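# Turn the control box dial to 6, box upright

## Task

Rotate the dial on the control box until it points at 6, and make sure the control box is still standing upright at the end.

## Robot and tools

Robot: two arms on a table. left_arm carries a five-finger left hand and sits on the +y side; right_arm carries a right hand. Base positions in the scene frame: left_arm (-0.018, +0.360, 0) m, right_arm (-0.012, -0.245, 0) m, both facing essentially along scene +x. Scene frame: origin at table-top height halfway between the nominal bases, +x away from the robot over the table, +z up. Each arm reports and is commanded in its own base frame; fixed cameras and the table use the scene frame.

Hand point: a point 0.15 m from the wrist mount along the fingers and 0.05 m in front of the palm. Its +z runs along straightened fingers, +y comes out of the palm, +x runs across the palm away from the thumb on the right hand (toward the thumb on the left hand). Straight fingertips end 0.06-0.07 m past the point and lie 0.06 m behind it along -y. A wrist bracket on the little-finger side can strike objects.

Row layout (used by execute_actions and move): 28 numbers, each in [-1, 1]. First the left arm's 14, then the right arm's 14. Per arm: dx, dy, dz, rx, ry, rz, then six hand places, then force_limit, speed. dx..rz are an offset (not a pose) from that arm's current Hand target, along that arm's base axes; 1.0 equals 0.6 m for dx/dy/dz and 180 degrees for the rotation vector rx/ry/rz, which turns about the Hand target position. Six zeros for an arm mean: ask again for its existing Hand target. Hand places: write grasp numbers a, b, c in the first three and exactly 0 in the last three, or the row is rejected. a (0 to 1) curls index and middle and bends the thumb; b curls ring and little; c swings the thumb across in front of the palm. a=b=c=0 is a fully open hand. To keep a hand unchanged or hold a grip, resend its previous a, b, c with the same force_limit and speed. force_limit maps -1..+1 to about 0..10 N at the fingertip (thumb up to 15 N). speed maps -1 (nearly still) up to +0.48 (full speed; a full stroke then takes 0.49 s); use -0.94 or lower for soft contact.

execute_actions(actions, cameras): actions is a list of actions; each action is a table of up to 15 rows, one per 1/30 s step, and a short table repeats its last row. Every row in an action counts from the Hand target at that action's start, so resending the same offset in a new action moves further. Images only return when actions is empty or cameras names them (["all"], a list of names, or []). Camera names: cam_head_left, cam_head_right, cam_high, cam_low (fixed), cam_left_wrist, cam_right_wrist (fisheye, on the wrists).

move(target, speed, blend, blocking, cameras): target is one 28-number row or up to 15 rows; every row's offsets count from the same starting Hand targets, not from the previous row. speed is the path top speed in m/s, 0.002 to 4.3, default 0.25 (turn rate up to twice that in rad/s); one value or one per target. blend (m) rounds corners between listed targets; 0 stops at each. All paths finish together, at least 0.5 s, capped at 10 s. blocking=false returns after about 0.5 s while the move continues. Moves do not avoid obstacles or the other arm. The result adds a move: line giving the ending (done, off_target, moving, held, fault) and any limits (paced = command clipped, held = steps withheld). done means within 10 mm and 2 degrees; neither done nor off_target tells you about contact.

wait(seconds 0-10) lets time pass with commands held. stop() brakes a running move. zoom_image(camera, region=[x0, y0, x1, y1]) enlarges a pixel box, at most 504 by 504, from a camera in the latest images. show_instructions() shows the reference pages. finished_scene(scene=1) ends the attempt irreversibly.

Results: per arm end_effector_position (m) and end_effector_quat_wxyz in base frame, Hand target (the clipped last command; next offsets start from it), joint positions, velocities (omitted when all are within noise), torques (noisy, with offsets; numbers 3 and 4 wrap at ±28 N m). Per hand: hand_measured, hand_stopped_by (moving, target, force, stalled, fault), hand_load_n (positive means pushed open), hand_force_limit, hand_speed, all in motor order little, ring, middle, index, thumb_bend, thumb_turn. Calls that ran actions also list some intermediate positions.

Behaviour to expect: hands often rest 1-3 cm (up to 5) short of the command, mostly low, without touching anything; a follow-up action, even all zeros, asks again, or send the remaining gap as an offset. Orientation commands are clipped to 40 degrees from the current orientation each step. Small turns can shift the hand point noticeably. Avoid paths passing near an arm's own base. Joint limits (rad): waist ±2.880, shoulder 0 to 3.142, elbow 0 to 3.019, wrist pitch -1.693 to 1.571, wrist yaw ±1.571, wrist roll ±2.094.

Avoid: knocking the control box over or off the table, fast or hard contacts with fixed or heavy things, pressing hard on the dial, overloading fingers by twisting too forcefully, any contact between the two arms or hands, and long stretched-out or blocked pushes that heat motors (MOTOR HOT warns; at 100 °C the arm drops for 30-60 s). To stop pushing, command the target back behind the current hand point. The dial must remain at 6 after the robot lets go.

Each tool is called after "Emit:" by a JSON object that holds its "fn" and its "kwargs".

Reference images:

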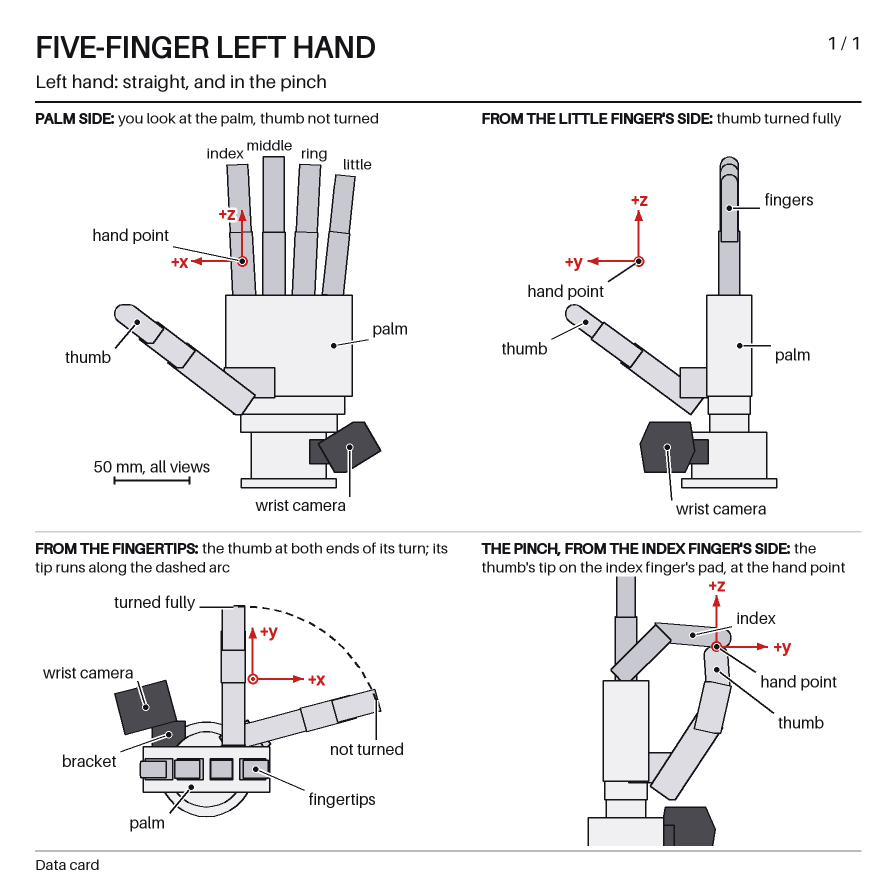

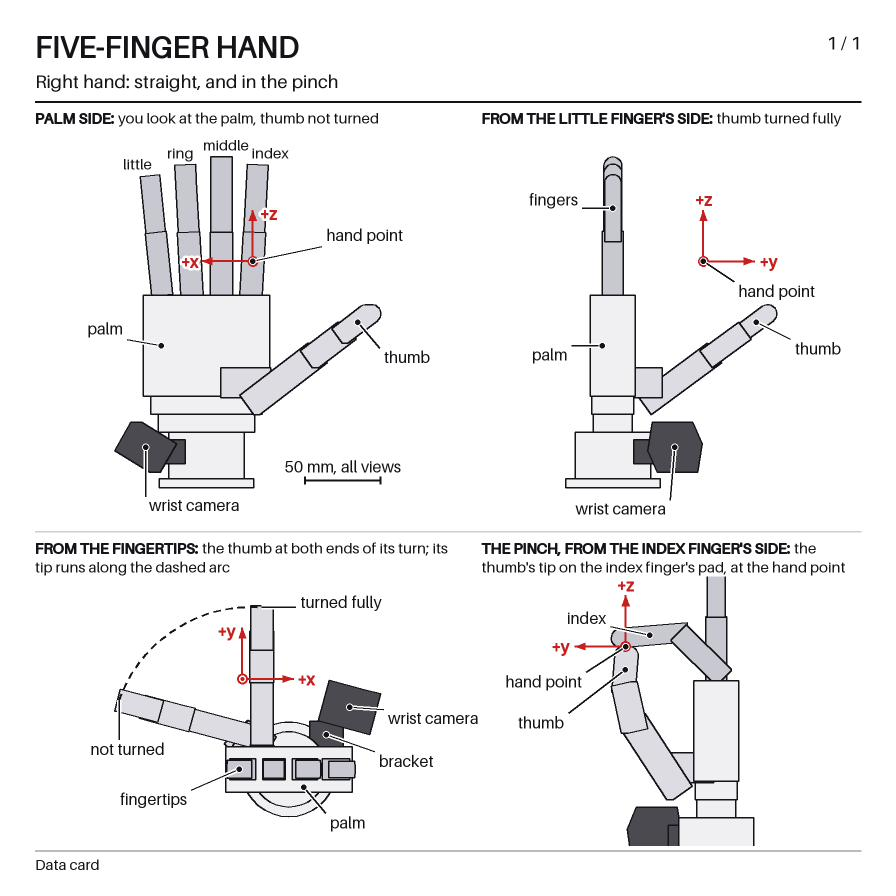

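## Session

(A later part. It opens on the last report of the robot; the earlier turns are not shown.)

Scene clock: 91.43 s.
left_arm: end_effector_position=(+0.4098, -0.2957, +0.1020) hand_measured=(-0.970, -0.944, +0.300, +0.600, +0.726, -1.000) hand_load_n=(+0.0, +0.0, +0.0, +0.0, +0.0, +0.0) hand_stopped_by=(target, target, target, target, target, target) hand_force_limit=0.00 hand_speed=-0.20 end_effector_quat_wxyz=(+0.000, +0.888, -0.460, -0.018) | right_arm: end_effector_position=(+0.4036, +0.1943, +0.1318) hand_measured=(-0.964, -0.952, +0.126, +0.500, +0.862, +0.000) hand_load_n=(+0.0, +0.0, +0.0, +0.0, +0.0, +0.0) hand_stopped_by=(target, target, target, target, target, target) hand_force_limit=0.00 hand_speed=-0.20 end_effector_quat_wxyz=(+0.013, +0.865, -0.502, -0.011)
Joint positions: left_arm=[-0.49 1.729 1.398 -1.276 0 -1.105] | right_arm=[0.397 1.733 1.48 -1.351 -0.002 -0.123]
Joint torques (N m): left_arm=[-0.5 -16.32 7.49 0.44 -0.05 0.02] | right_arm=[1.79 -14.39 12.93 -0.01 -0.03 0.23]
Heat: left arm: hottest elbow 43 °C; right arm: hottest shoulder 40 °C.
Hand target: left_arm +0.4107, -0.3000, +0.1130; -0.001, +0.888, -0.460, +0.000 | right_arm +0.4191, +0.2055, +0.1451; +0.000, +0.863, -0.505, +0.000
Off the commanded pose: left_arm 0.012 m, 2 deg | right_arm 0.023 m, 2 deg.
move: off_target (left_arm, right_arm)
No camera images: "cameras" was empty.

Emit:
{"fn": "move", "kwargs": {"target": [0,0,-0.04,0,0,0,0.3,1,1,0,0,0,0,-0.2,0,0,0,0,0,0,0.35,1,0.5,0,0,0,0,-0.2], "speed": 0.05, "cameras": ["cam_head_left","cam_low","cam_left_wrist","cam_high"]}}

Emit:
{"fn": "zoom_image", "kwargs": {"camera": "cam_low", "region": [360, 200, 440, 280]}}

Emit:
{"fn": "zoom_image", "kwargs": {"camera": "cam_head_left", "region": [310, 270, 430, 390]}}

Emit:
{"fn": "zoom_image", "kwargs": {"camera": "cam_left_wrist", "region": [190, 220, 370, 420]}}

Emit:
{"fn": "zoom_image", "kwargs": {"camera": "cam_high", "region": [230, 210, 340, 310]}}

Scene clock: 92.63 s.
left_arm: end_effector_position=(+0.4143, -0.2967, +0.0905) hand_measured=(-0.970, -0.944, +0.300, +0.600, +0.726, -1.000) hand_load_n=(+0.0, +0.0, +0.5, +0.0, +0.0, +0.0) hand_stopped_by=(target, target, target, target, target, target) hand_force_limit=0.00 hand_speed=-0.20 end_effector_quat_wxyz=(-0.003, +0.888, -0.460, -0.001) | right_arm: end_effector_position=(+0.4036, +0.1943, +0.1318) hand_measured=(-0.964, -0.952, +0.126, +0.500, +0.862, +0.000) hand_load_n=(+0.0, +0.0, +0.0, +0.0, +0.0, +0.0) hand_stopped_by=(target, target, target, target, target, target) hand_force_limit=0.00 hand_speed=-0.20 end_effector_quat_wxyz=(+0.013, +0.865, -0.502, -0.011)
Joint positions: left_arm=[-0.49 1.727 1.365 -1.211 -0.007 -1.106] | right_arm=[0.397 1.733 1.48 -1.351 -0.002 -0.123]
Joint torques (N m): left_arm=[-0.5 -15.03 6.99 0.28 0.2 0.02] | right_arm=[1.79 -14.45 12.93 -0.01 -0.03 0.24]
Heat: left arm: hottest elbow 43 °C; right arm: hottest shoulder 40 °C.
Hand target: left_arm +0.4108, -0.3001, +0.0891; -0.001, +0.888, -0.460, +0.000 | right_arm +0.4191, +0.2055, +0.1451; +0.000, +0.863, -0.505, +0.000
Off the commanded pose: left_arm 0.005 m, 0 deg | right_arm 0.023 m, 2 deg.
move: off_target (right_arm)
camera_calibration:
cam_left_wrist: T_world_to_cam=[[0.930941, 0.364115, 0.0277295, -0.281138], [0.309423, -0.826873, 0.469616, -0.41007], [0.193923, -0.428605, -0.882435, -0.00916747], [0, 0, 0, 1]] pos_world=[0.390386, -0.240638, 0.192282]
Images, in order (width x height): cam_head_left 672x504, cam_high 672x504, cam_low 672x504, cam_left_wrist 616x616.

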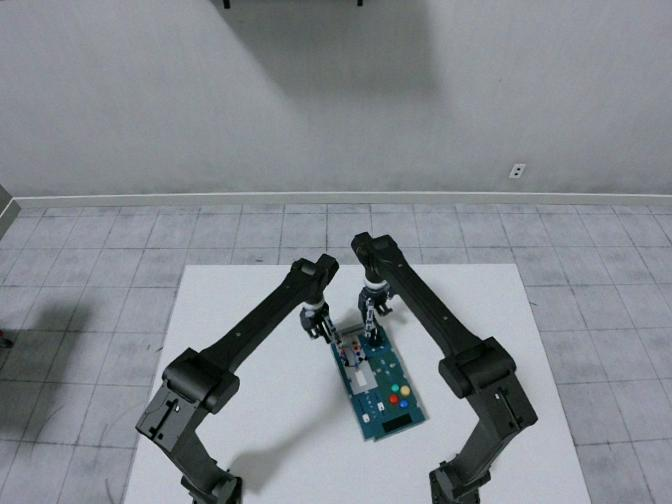

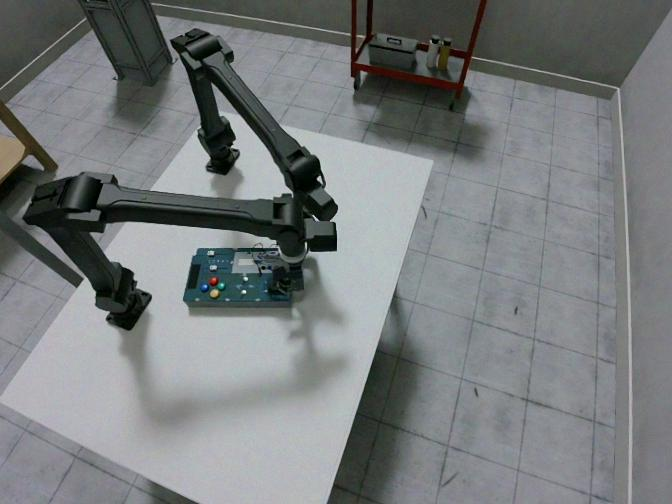

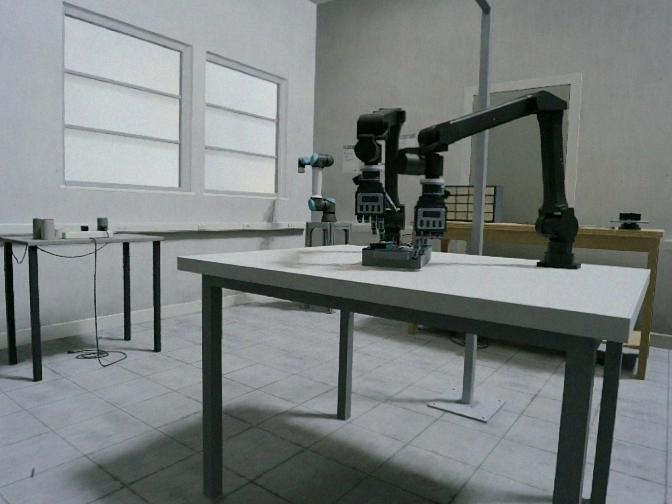

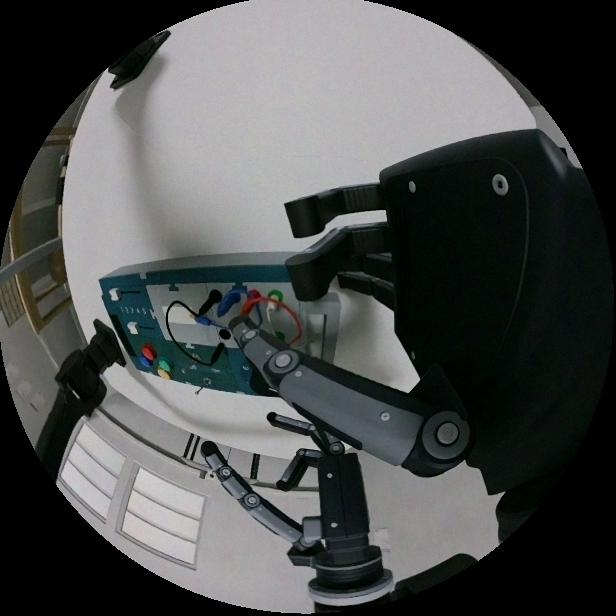

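Scaled by 6.300 from the camera's 672x504 image, which has a finer 960x720 frame.

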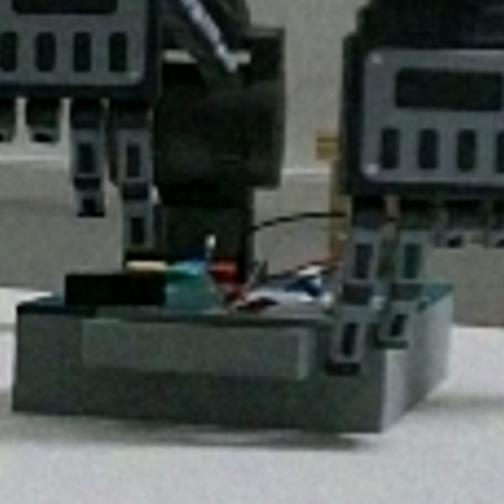

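Scaled by 4.200 from the camera's 672x504 image, which has a finer 960x720 frame.

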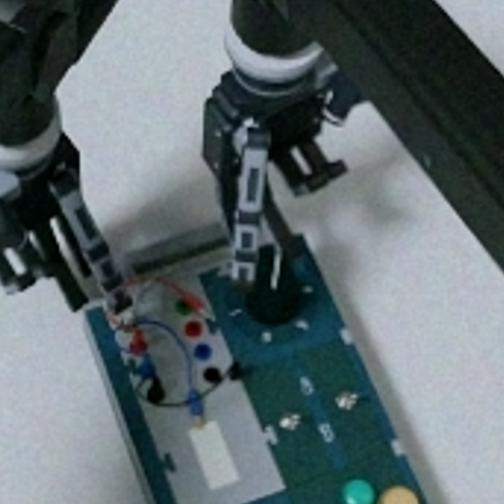

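Scaled by 2.520 from the camera's 616x616 image, which has a finer 880x880 frame.

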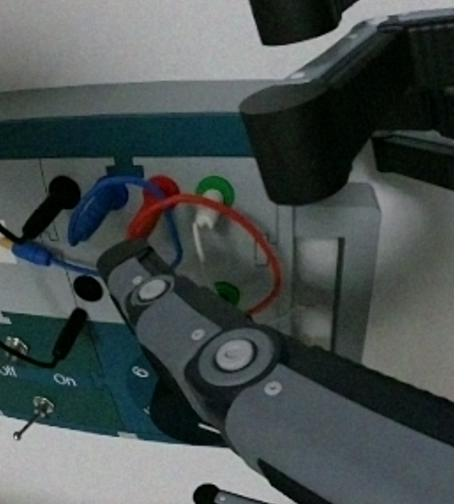

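Scaled by 4.582 from the camera's 672x504 image, which has a finer 960x720 frame.

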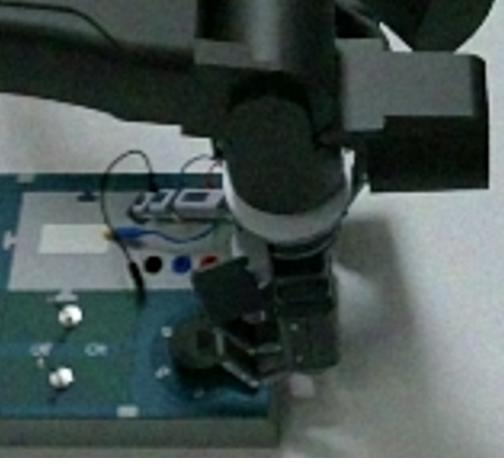

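Emit:
{"fn": "move", "kwargs": {"target": [[0,0,0.0683,0,0,0,0.3,1,1,0,0,0,0,-0.2,0,0,0,0,0,0,0.35,1,0.5,0,0,0,0,-0.2],[0,-0.0467,0.0683,0,0,0,0.3,1,1,0,0,0,0,-0.2,0,0,0,0,0,0,0.35,1,0.5,0,0,0,0,-0.2]], "speed": 0.08, "cameras": ["cam_head_left","cam_low","cam_left_wrist"]}}

Emit:
{"fn": "zoom_image", "kwargs": {"camera": "cam_low", "region": [360, 200, 440, 280]}}

Emit:
{"fn": "zoom_image", "kwargs": {"camera": "cam_left_wrist", "region": [190, 220, 370, 420]}}

Scene clock: 96.27 s.
left_arm: end_effector_position=(+0.3959, -0.3154, +0.1134) hand_measured=(-0.970, -0.944, +0.300, +0.600, +0.726, -1.000) hand_load_n=(+0.0, +0.0, +0.0, +0.0, +0.0, +0.0) hand_stopped_by=(target, target, target, target, target, target) hand_force_limit=0.00 hand_speed=-0.20 end_effector_quat_wxyz=(-0.002, +0.887, -0.461, -0.017) | right_arm: end_effector_position=(+0.4036, +0.1943, +0.1318) hand_measured=(-0.964, -0.952, +0.126, +0.500, +0.862, +0.000) hand_load_n=(+0.0, +0.0, +0.0, +0.0, +0.0, +0.0) hand_stopped_by=(target, target, target, target, target, target) hand_force_limit=0.00 hand_speed=-0.20 end_effector_quat_wxyz=(+0.013, +0.865, -0.502, -0.011)
Joint positions: left_arm=[-0.538 1.713 1.409 -1.301 -0.001 -1.151] | right_arm=[0.397 1.733 1.48 -1.351 -0.002 -0.123]
Joint torques (N m): left_arm=[-0.21 -13.57 12.19 -0.36 0.03 -0.02] | right_arm=[1.85 -14.39 12.92 -0.01 -0.03 0.23]
Heat: left arm: hottest elbow 42 °C; right arm: hottest shoulder 40 °C.
Hand target: left_arm +0.4107, -0.3281, +0.1301; +0.000, +0.888, -0.460, +0.000 | right_arm +0.4191, +0.2055, +0.1451; +0.000, +0.863, -0.505, +0.000
Off the commanded pose: left_arm 0.026 m, 2 deg | right_arm 0.023 m, 2 deg.
move: off_target (left_arm, right_arm)
camera_calibration:
cam_left_wrist: T_world_to_cam=[[0.932512, 0.36112, 0.00361065, -0.256615], [0.320982, -0.833363, 0.449974, -0.435046], [0.165504, -0.418447, -0.893034, 0.0222645], [0, 0, 0, 1]] pos_world=[0.375253, -0.260566, 0.216569]
Images, in order (width x height): cam_head_left 672x504, cam_low 672x504, cam_left_wrist 616x616.

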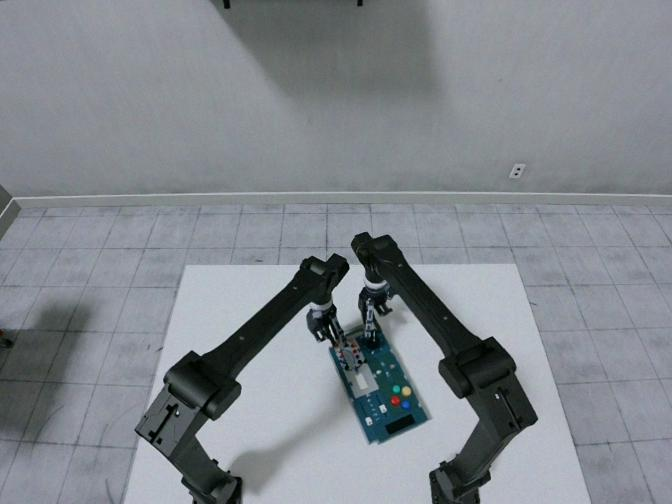

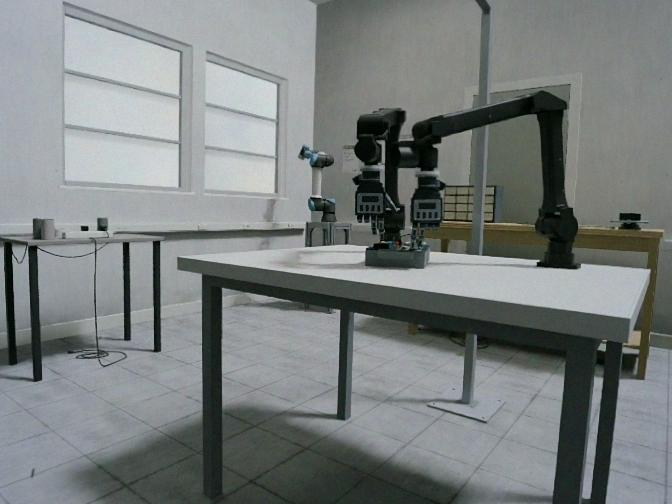

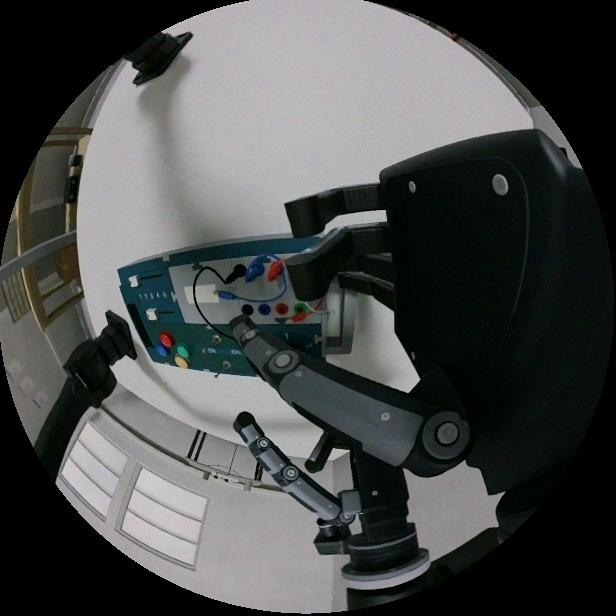

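Scaled by 6.300 from the camera's 672x504 image, which has a finer 960x720 frame.

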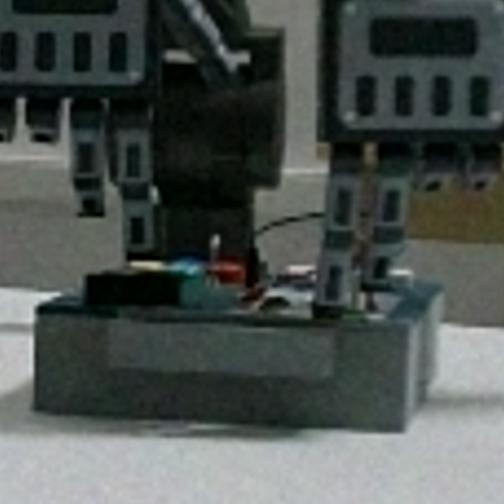

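Scaled by 2.520 from the camera's 616x616 image, which has a finer 880x880 frame.

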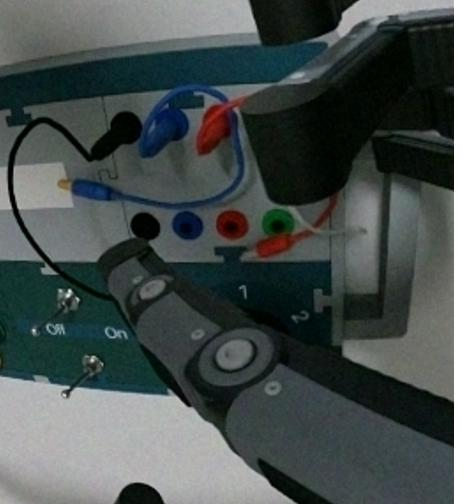

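Emit:
{"fn": "move", "kwargs": {"target": [0.0125,-0.0175,0,0,0,0,0.3,1,1,0,0,0,0,-0.2,0,0,0,0,0,0,0.35,1,0.5,0,0,0,0,-0.2], "speed": 0.08, "cameras": ["cam_head_left","cam_low","cam_left_wrist"]}}

Emit:
{"fn": "zoom_image", "kwargs": {"camera": "cam_low", "region": [360, 200, 440, 280]}}

Emit:
{"fn": "zoom_image", "kwargs": {"camera": "cam_left_wrist", "region": [190, 220, 370, 420]}}

Emit:
{"fn": "zoom_image", "kwargs": {"camera": "cam_head_left", "region": [310, 270, 430, 390]}}

Scene clock: 98.70 s.
left_arm: end_effector_position=(+0.3982, -0.3185, +0.1138) hand_measured=(-0.970, -0.944, +0.300, +0.600, +0.726, -1.000) hand_load_n=(+0.0, +0.0, +0.0, +0.0, +0.0, +0.0) hand_stopped_by=(target, target, target, target, target, target) hand_force_limit=0.00 hand_speed=-0.20 end_effector_quat_wxyz=(-0.002, +0.888, -0.460, -0.019) | right_arm: end_effector_position=(+0.4036, +0.1943, +0.1318) hand_measured=(-0.964, -0.952, +0.126, +0.500, +0.862, +0.000) hand_load_n=(+0.0, +0.0, +0.0, +0.0, +0.0, +0.0) hand_stopped_by=(target, target, target, target, target, target) hand_force_limit=0.00 hand_speed=-0.20 end_effector_quat_wxyz=(+0.013, +0.865, -0.502, -0.011)
Joint positions: left_arm=[-0.541 1.724 1.425 -1.311 -0.001 -1.155] | right_arm=[0.397 1.733 1.48 -1.351 -0.002 -0.123]
Joint torques (N m): left_arm=[0.15 -14.8 7.72 0.02 -0.02 0.1] | right_arm=[1.79 -14.45 12.93 0.01 -0.03 0.23]
Heat: left arm: hottest elbow 42 °C; right arm: hottest shoulder 40 °C.
Hand target: left_arm +0.3974, -0.3178, +0.1143; -0.002, +0.888, -0.460, -0.019 (not the last commanded pose) | right_arm +0.4191, +0.2055, +0.1451; +0.000, +0.863, -0.505, +0.000
Off the commanded pose: left_arm 0.033 m, 2 deg | right_arm 0.023 m, 2 deg.
move: held (left_arm; a check stopped the path), off_target (right_arm); limits=held
pose unreachable (left arm): on one or more control steps of this call, first in action 0 (counted from 0), this arm could not follow its commanded pose, so it was not sent that pose on those steps. It may still have moved: this result reports where it is.
cause: moving toward the commanded pose would bring a part of the arm too close to another arm (a part of this arm just beyond joint 4 (wrist pitch) and a part of the right arm just beyond its joint 4 (wrist pitch), along the way the arms are being sent, or toward where that arm still pushes).
camera_calibration:
cam_left_wrist: T_world_to_cam=[[0.932116, 0.362157, 0.00121825, -0.256877], [0.323467, -0.834038, 0.446934, -0.439447], [0.162877, -0.416201, -0.894566, 0.0228599], [0, 0, 0, 1]] pos_world=[0.377862, -0.263971, 0.217167]
Images, in order (width x height): cam_head_left 672x504, cam_low 672x504, cam_left_wrist 616x616.

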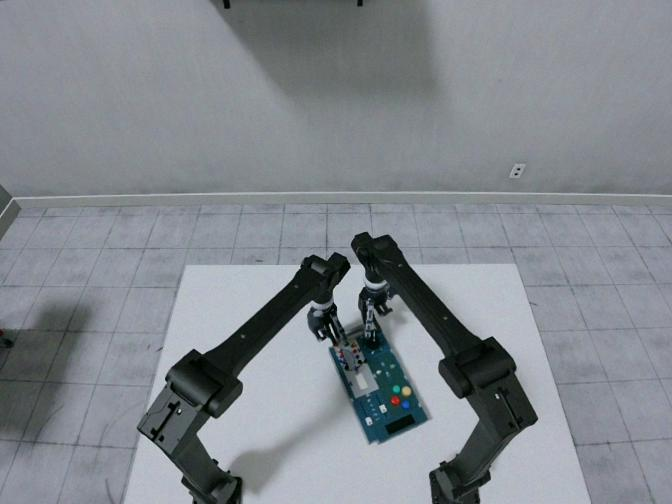

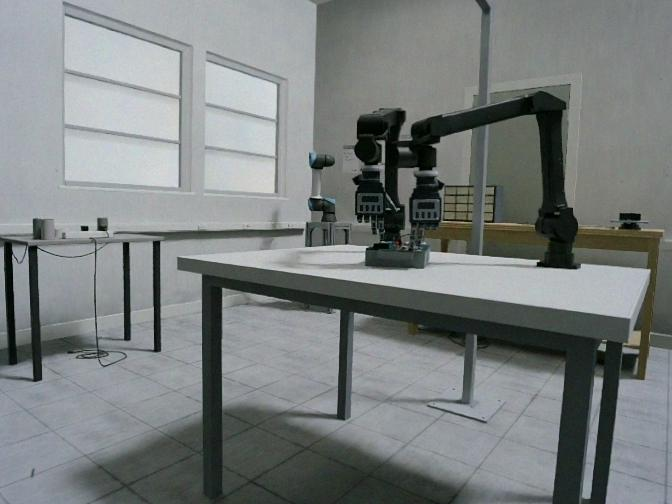

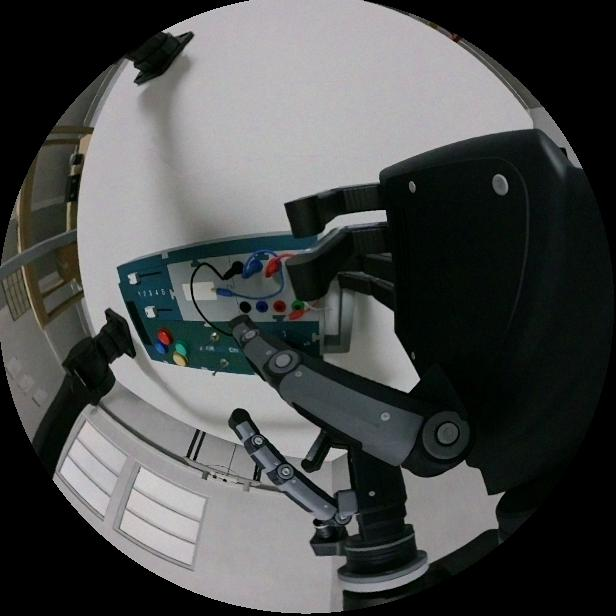

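Scaled by 6.300 from the camera's 672x504 image, which has a finer 960x720 frame.

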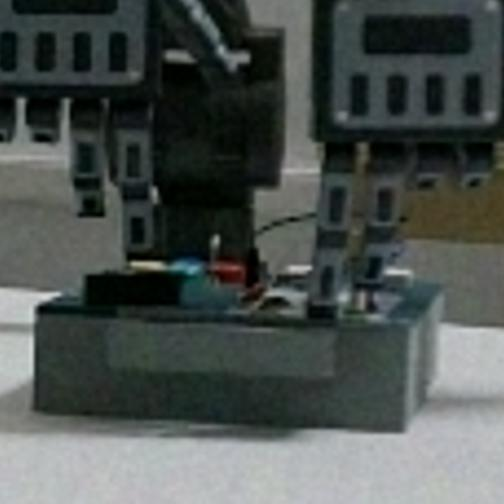

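Scaled by 2.520 from the camera's 616x616 image, which has a finer 880x880 frame.

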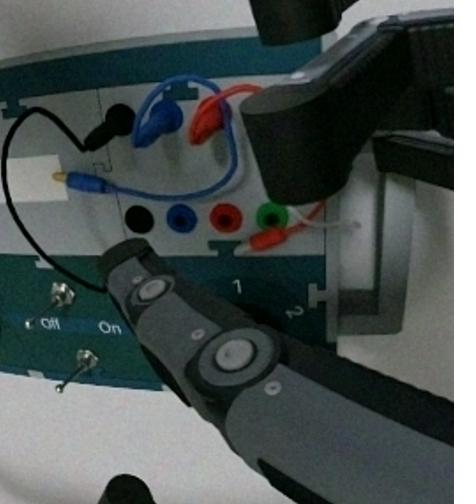

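Scaled by 4.200 from the camera's 672x504 image, which has a finer 960x720 frame.

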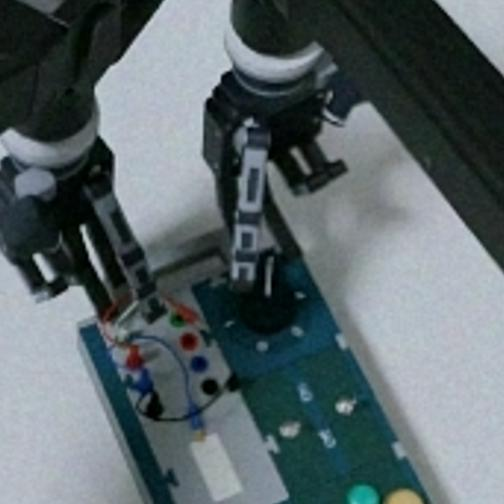

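Emit:
{"fn": "move", "kwargs": {"target": [-0.0195,0.0085,0.0037,-0.0633,-0.0911,0,0.3,1,1,0,0,0,0,-0.2,0,0,0,0,0,0,0.35,1,0.5,0,0,0,0,-0.2], "speed": 0.1, "cameras": ["cam_head_left","cam_low","cam_left_wrist"]}}

Emit:
{"fn": "zoom_image", "kwargs": {"camera": "cam_low", "region": [360, 200, 440, 280]}}

Emit:
{"fn": "zoom_image", "kwargs": {"camera": "cam_left_wrist", "region": [190, 220, 370, 420]}}

Emit:
{"fn": "zoom_image", "kwargs": {"camera": "cam_head_left", "region": [310, 270, 430, 390]}}

Scene clock: 103.07 s.
left_arm: end_effector_position=(+0.3813, -0.3129, +0.1054) hand_measured=(-0.970, -0.944, +0.300, +0.600, +0.726, -1.000) hand_load_n=(+0.0, +0.0, +0.0, +0.0, +0.0, +0.0) hand_stopped_by=(target, target, target, target, target, target) hand_force_limit=0.00 hand_speed=-0.20 end_effector_quat_wxyz=(+0.018, +0.879, -0.457, +0.135) | right_arm: end_effector_position=(+0.4036, +0.1943, +0.1318) hand_measured=(-0.964, -0.952, +0.126, +0.500, +0.862, +0.000) hand_load_n=(+0.0, +0.0, +0.0, +0.0, +0.0, +0.0) hand_stopped_by=(target, target, target, target, target, target) hand_force_limit=0.00 hand_speed=-0.20 end_effector_quat_wxyz=(+0.013, +0.865, -0.502, -0.011)
Joint positions: left_arm=[-0.541 1.498 1.09 -0.891 0.02 -1.155] | right_arm=[0.397 1.733 1.48 -1.351 -0.002 -0.123]
Joint torques (N m): left_arm=[0.62 -12.98 7.73 1.01 0.13 0.09] | right_arm=[1.79 -14.45 12.92 0.01 -0.04 0.24]
Heat: left arm: hottest elbow 42 °C; right arm: hottest shoulder 41 °C.
Hand target: left_arm +0.3856, -0.3126, +0.1166; +0.020, +0.877, -0.455, +0.153 | right_arm +0.4191, +0.2055, +0.1451; +0.000, +0.863, -0.505, +0.000
Off the commanded pose: left_arm 0.012 m, 2 deg | right_arm 0.023 m, 2 deg.
move: off_target (left_arm, right_arm)
camera_calibration:
cam_left_wrist: T_world_to_cam=[[0.910607, 0.375787, 0.171983, -0.248729], [0.18055, -0.736076, 0.652375, -0.361976], [0.371747, -0.563006, -0.738125, -0.121643], [0, 0, 0, 1]] pos_world=[0.33707, -0.241459, 0.189133]
Images, in order (width x height): cam_head_left 672x504, cam_low 672x504, cam_left_wrist 616x616.

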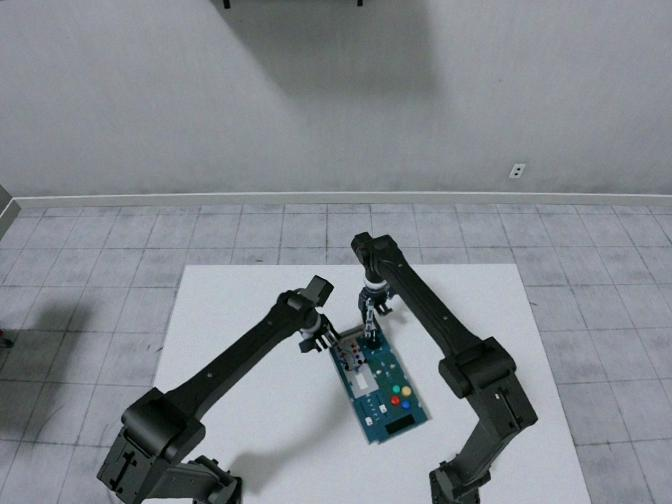

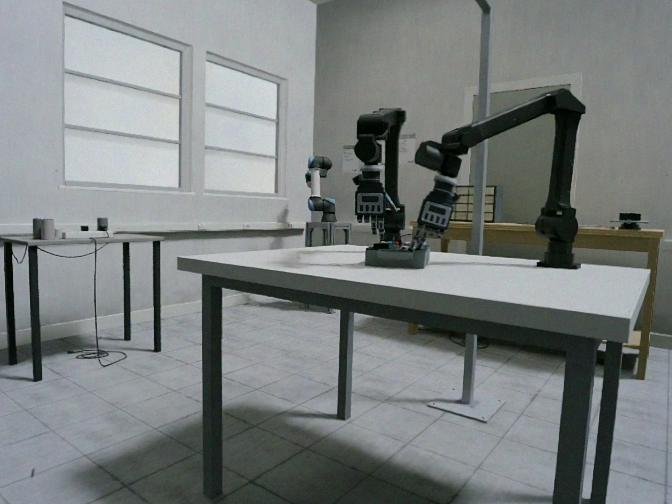

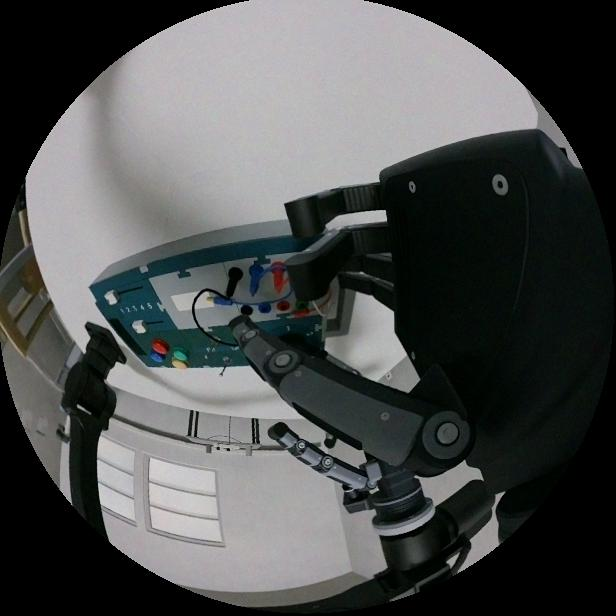

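Scaled by 6.300 from the camera's 672x504 image, which has a finer 960x720 frame.

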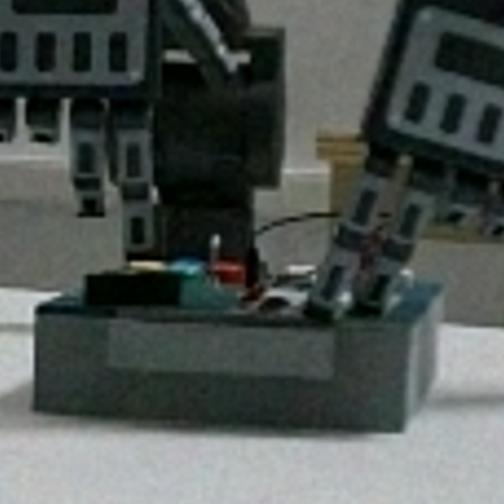

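Scaled by 2.520 from the camera's 616x616 image, which has a finer 880x880 frame.

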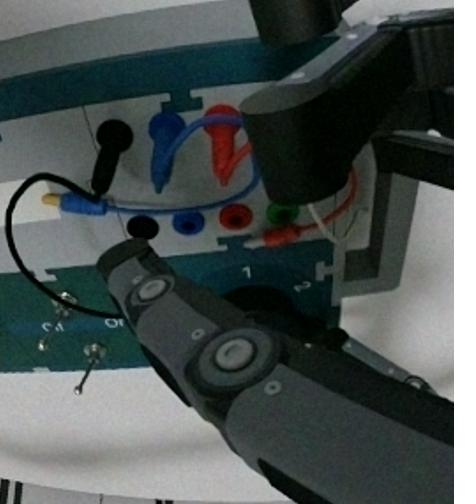

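Scaled by 4.200 from the camera's 672x504 image, which has a finer 960x720 frame.

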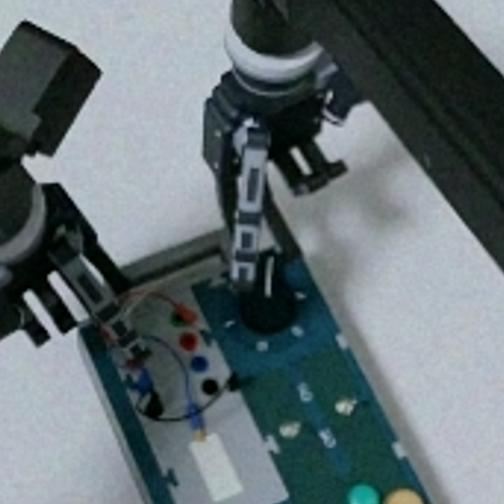

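Emit:
{"fn": "move", "kwargs": {"target": [0,0,-0.05,0,0,0,0.3,1,1,0,0,0,0,-0.2,0,0,0,0,0,0,0.35,1,0.5,0,0,0,0,-0.2], "speed": 0.05, "cameras": ["cam_head_left","cam_low"]}}

Emit:
{"fn": "zoom_image", "kwargs": {"camera": "cam_low", "region": [360, 200, 440, 280]}}

Emit:
{"fn": "zoom_image", "kwargs": {"camera": "cam_head_left", "region": [310, 270, 430, 390]}}

Scene clock: 104.63 s.
left_arm: end_effector_position=(+0.3868, -0.3181, +0.1031) hand_measured=(-0.970, -0.944, +0.300, +0.600, +0.726, -1.000) hand_load_n=(+0.0, +0.0, -6.0, +0.5, +0.0, +0.0) hand_stopped_by=(target, target, target, target, target, target) hand_force_limit=0.00 hand_speed=-0.20 end_effector_quat_wxyz=(+0.024, +0.875, -0.456, +0.161) | right_arm: end_effector_position=(+0.4036, +0.1943, +0.1318) hand_measured=(-0.964, -0.952, +0.126, +0.500, +0.862, +0.000) hand_load_n=(+0.0, +0.0, +0.0, +0.0, +0.0, +0.0) hand_stopped_by=(target, target, target, target, target, target) hand_force_limit=0.00 hand_speed=-0.20 end_effector_quat_wxyz=(+0.013, +0.865, -0.502, -0.011)
Joint positions: left_arm=[-0.541 1.49 1.06 -0.813 0.028 -1.155] | right_arm=[0.397 1.733 1.48 -1.351 -0.002 -0.123]
Joint torques (N m): left_arm=[0.91 -9.76 6.31 1.37 -0.13 0.11] | right_arm=[1.79 -14.45 12.92 0.01 -0.03 0.23]
Heat: left arm: hottest elbow 41 °C; right arm: hottest shoulder 41 °C.
Hand target: left_arm +0.3857, -0.3127, +0.0867; +0.020, +0.877, -0.455, +0.153 | right_arm +0.4191, +0.2055, +0.1451; +0.000, +0.863, -0.505, +0.000
Off the commanded pose: left_arm 0.017 m, 1 deg | right_arm 0.023 m, 2 deg.
move: off_target (left_arm, right_arm)
Images, in order (width x height): cam_head_left 672x504, cam_low 672x504.

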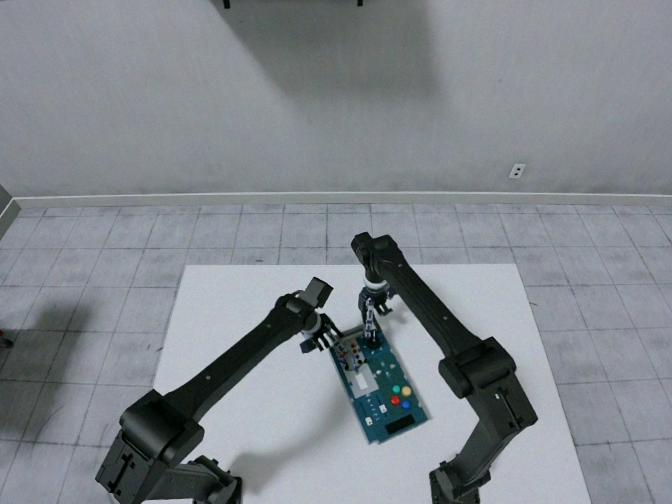

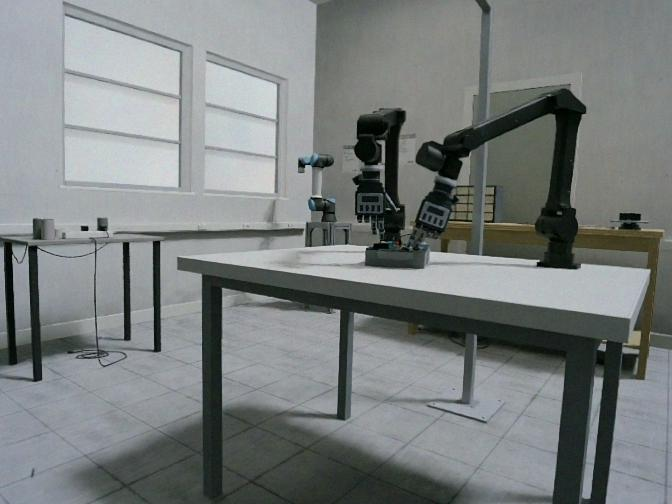

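Scaled by 6.300 from the camera's 672x504 image, which has a finer 960x720 frame.

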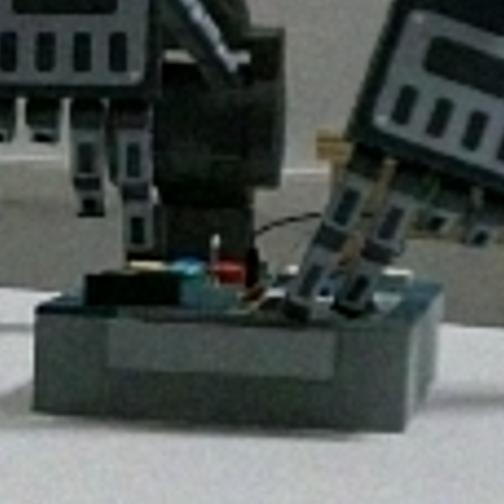

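Scaled by 4.200 from the camera's 672x504 image, which has a finer 960x720 frame.

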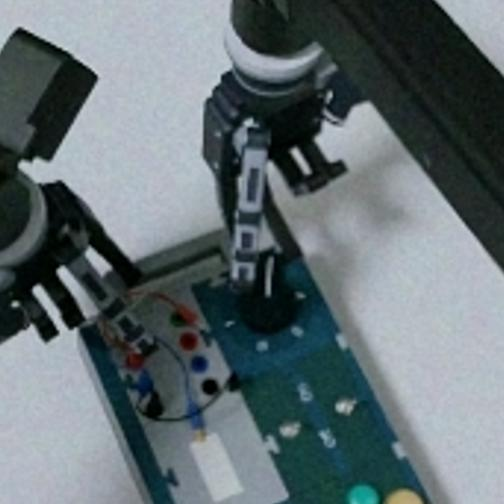

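Emit:
{"fn": "zoom_image", "kwargs": {"camera": "cam_head_left", "region": [330, 300, 400, 370]}}

Emit:
{"fn": "zoom_image", "kwargs": {"camera": "cam_head_left", "region": [315, 310, 445, 450]}}

Scaled by 7.200 from the camera's 672x504 image, which has a finer 960x720 frame.

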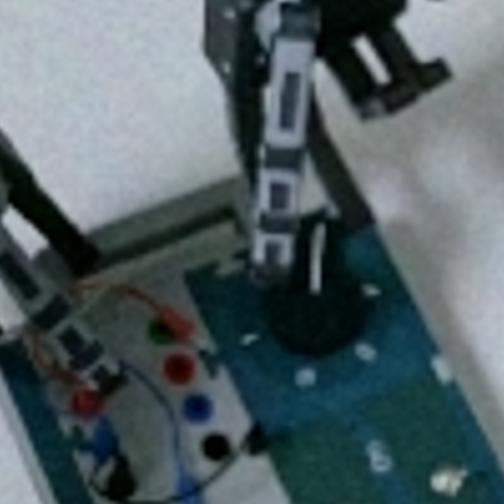

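Scaled by 3.600 from the camera's 672x504 image, which has a finer 960x720 frame.

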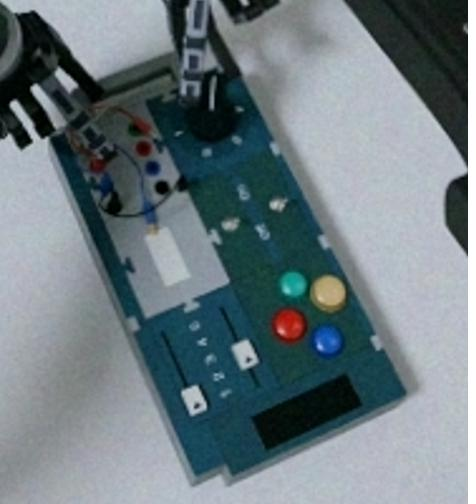

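Emit:
{"fn": "execute_actions", "kwargs": {"actions": [], "cameras": ["cam_right_wrist","cam_left_wrist","cam_high"]}}

Emit:
{"fn": "zoom_image", "kwargs": {"camera": "cam_right_wrist", "region": [210, 160, 370, 310]}}

Emit:
{"fn": "zoom_image", "kwargs": {"camera": "cam_left_wrist", "region": [190, 220, 370, 420]}}

Emit:
{"fn": "zoom_image", "kwargs": {"camera": "cam_high", "region": [230, 230, 320, 310]}}

Scene clock: 105.57 s.
left_arm: end_effector_position=(+0.3867, -0.3180, +0.1029) hand_measured=(-0.970, -0.944, +0.300, +0.600, +0.726, -1.000) hand_load_n=(+0.0, +0.0, -6.0, +0.0, +0.0, +0.0) hand_stopped_by=(target, target, target, target, target, target) hand_force_limit=0.00 hand_speed=-0.20 end_effector_quat_wxyz=(+0.024, +0.875, -0.456, +0.161) | right_arm: end_effector_position=(+0.4036, +0.1943, +0.1318) hand_measured=(-0.964, -0.952, +0.126, +0.500, +0.862, +0.000) hand_load_n=(+0.0, +0.0, +0.5, +0.5, +0.0, +0.0) hand_stopped_by=(target, target, target, target, target, target) hand_force_limit=0.00 hand_speed=-0.20 end_effector_quat_wxyz=(+0.013, +0.865, -0.502, -0.011)
Joint positions: left_arm=[-0.541 1.49 1.06 -0.813 0.028 -1.155] | right_arm=[0.397 1.733 1.48 -1.351 -0.002 -0.123]
Joint velocities: within noise
Joint torques (N m): left_arm=[0.44 -9.7 6.38 1.4 -0.16 0.11] | right_arm=[1.73 -14.39 12.94 -0.01 -0.03 0.23]
Heat: left arm: hottest elbow 41 °C; right arm: hottest shoulder 41 °C.
Hand target: left_arm +0.3855, -0.3126, +0.0866; +0.020, +0.877, -0.455, +0.153 | right_arm +0.4191, +0.2055, +0.1451; +0.000, +0.863, -0.505, +0.000
Off the commanded pose: left_arm 0.017 m, 1 deg | right_arm 0.023 m, 2 deg.
camera_calibration:
cam_left_wrist: T_world_to_cam=[[0.903675, 0.380023, 0.197367, -0.249751], [0.150298, -0.713057, 0.684806, -0.349436], [0.400976, -0.589179, -0.701489, -0.15177], [0, 0, 0, 1]] pos_world=[0.33907, -0.243676, 0.182124]
cam_right_wrist: T_world_to_cam=[[-0.689634, -0.721941, 0.0566218, 0.410784], [-0.573087, 0.591893, 0.566774, 0.0337661], [-0.442692, 0.358418, -0.821925, 0.330282], [0, 0, 0, 1]] pos_world=[0.448855, 0.158197, 0.22907]
Images, in order (width x height): cam_high 672x504, cam_left_wrist 616x616, cam_right_wrist 616x616.

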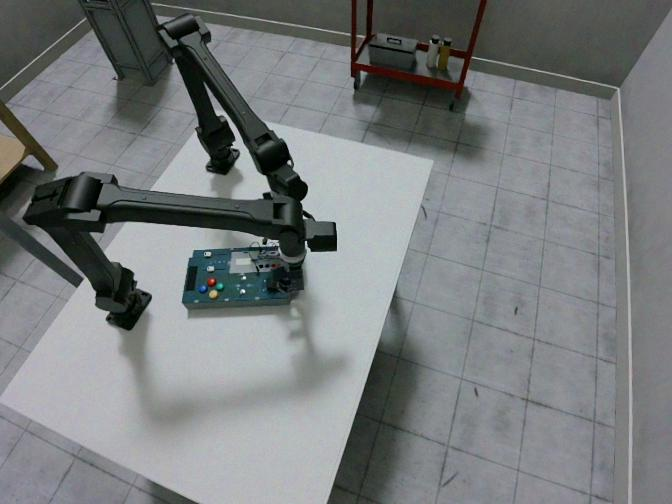

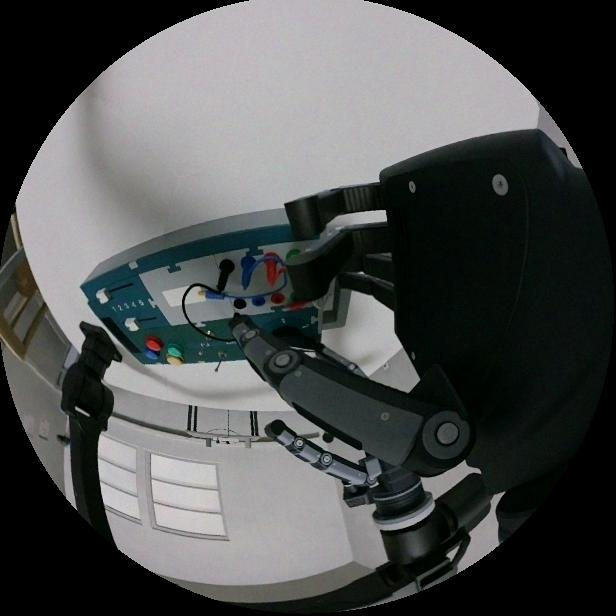

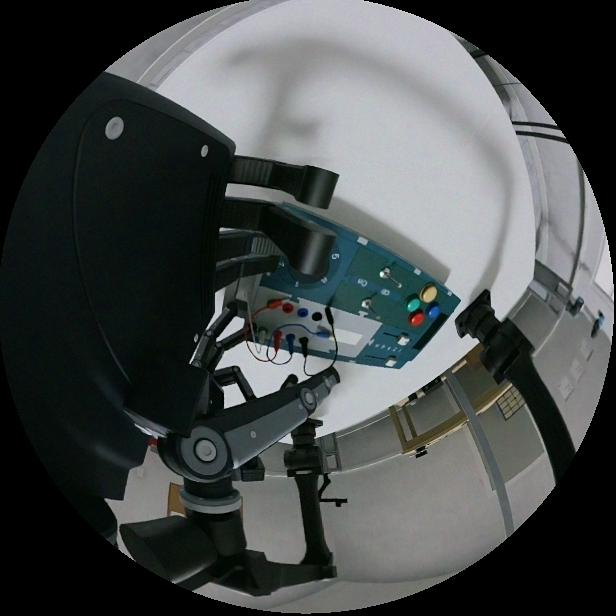

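Scaled by 3.150 from the camera's 616x616 image, which has a finer 880x880 frame.

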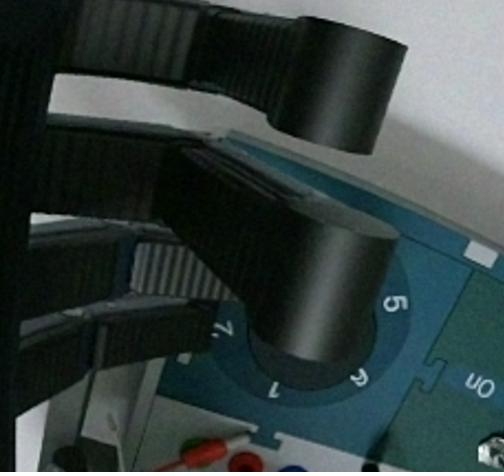

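Scaled by 2.520 from the camera's 616x616 image, which has a finer 880x880 frame.

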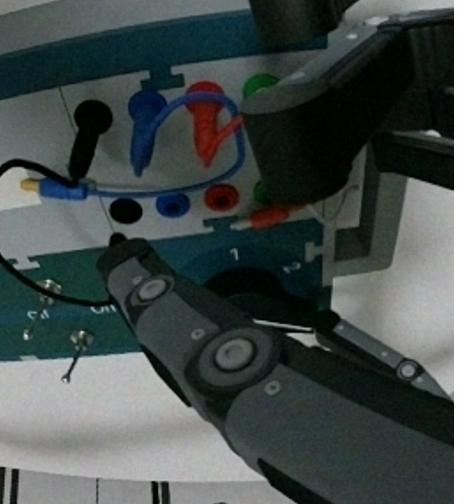

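Scaled by 5.600 from the camera's 672x504 image, which has a finer 960x720 frame.

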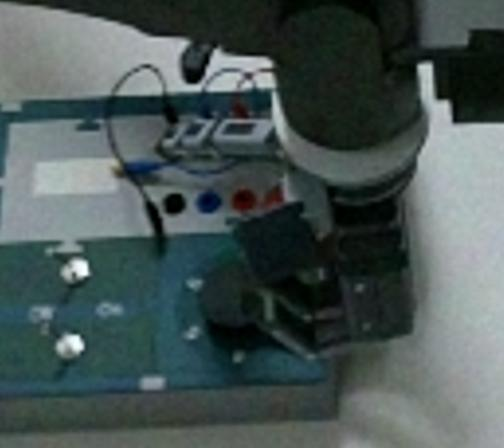

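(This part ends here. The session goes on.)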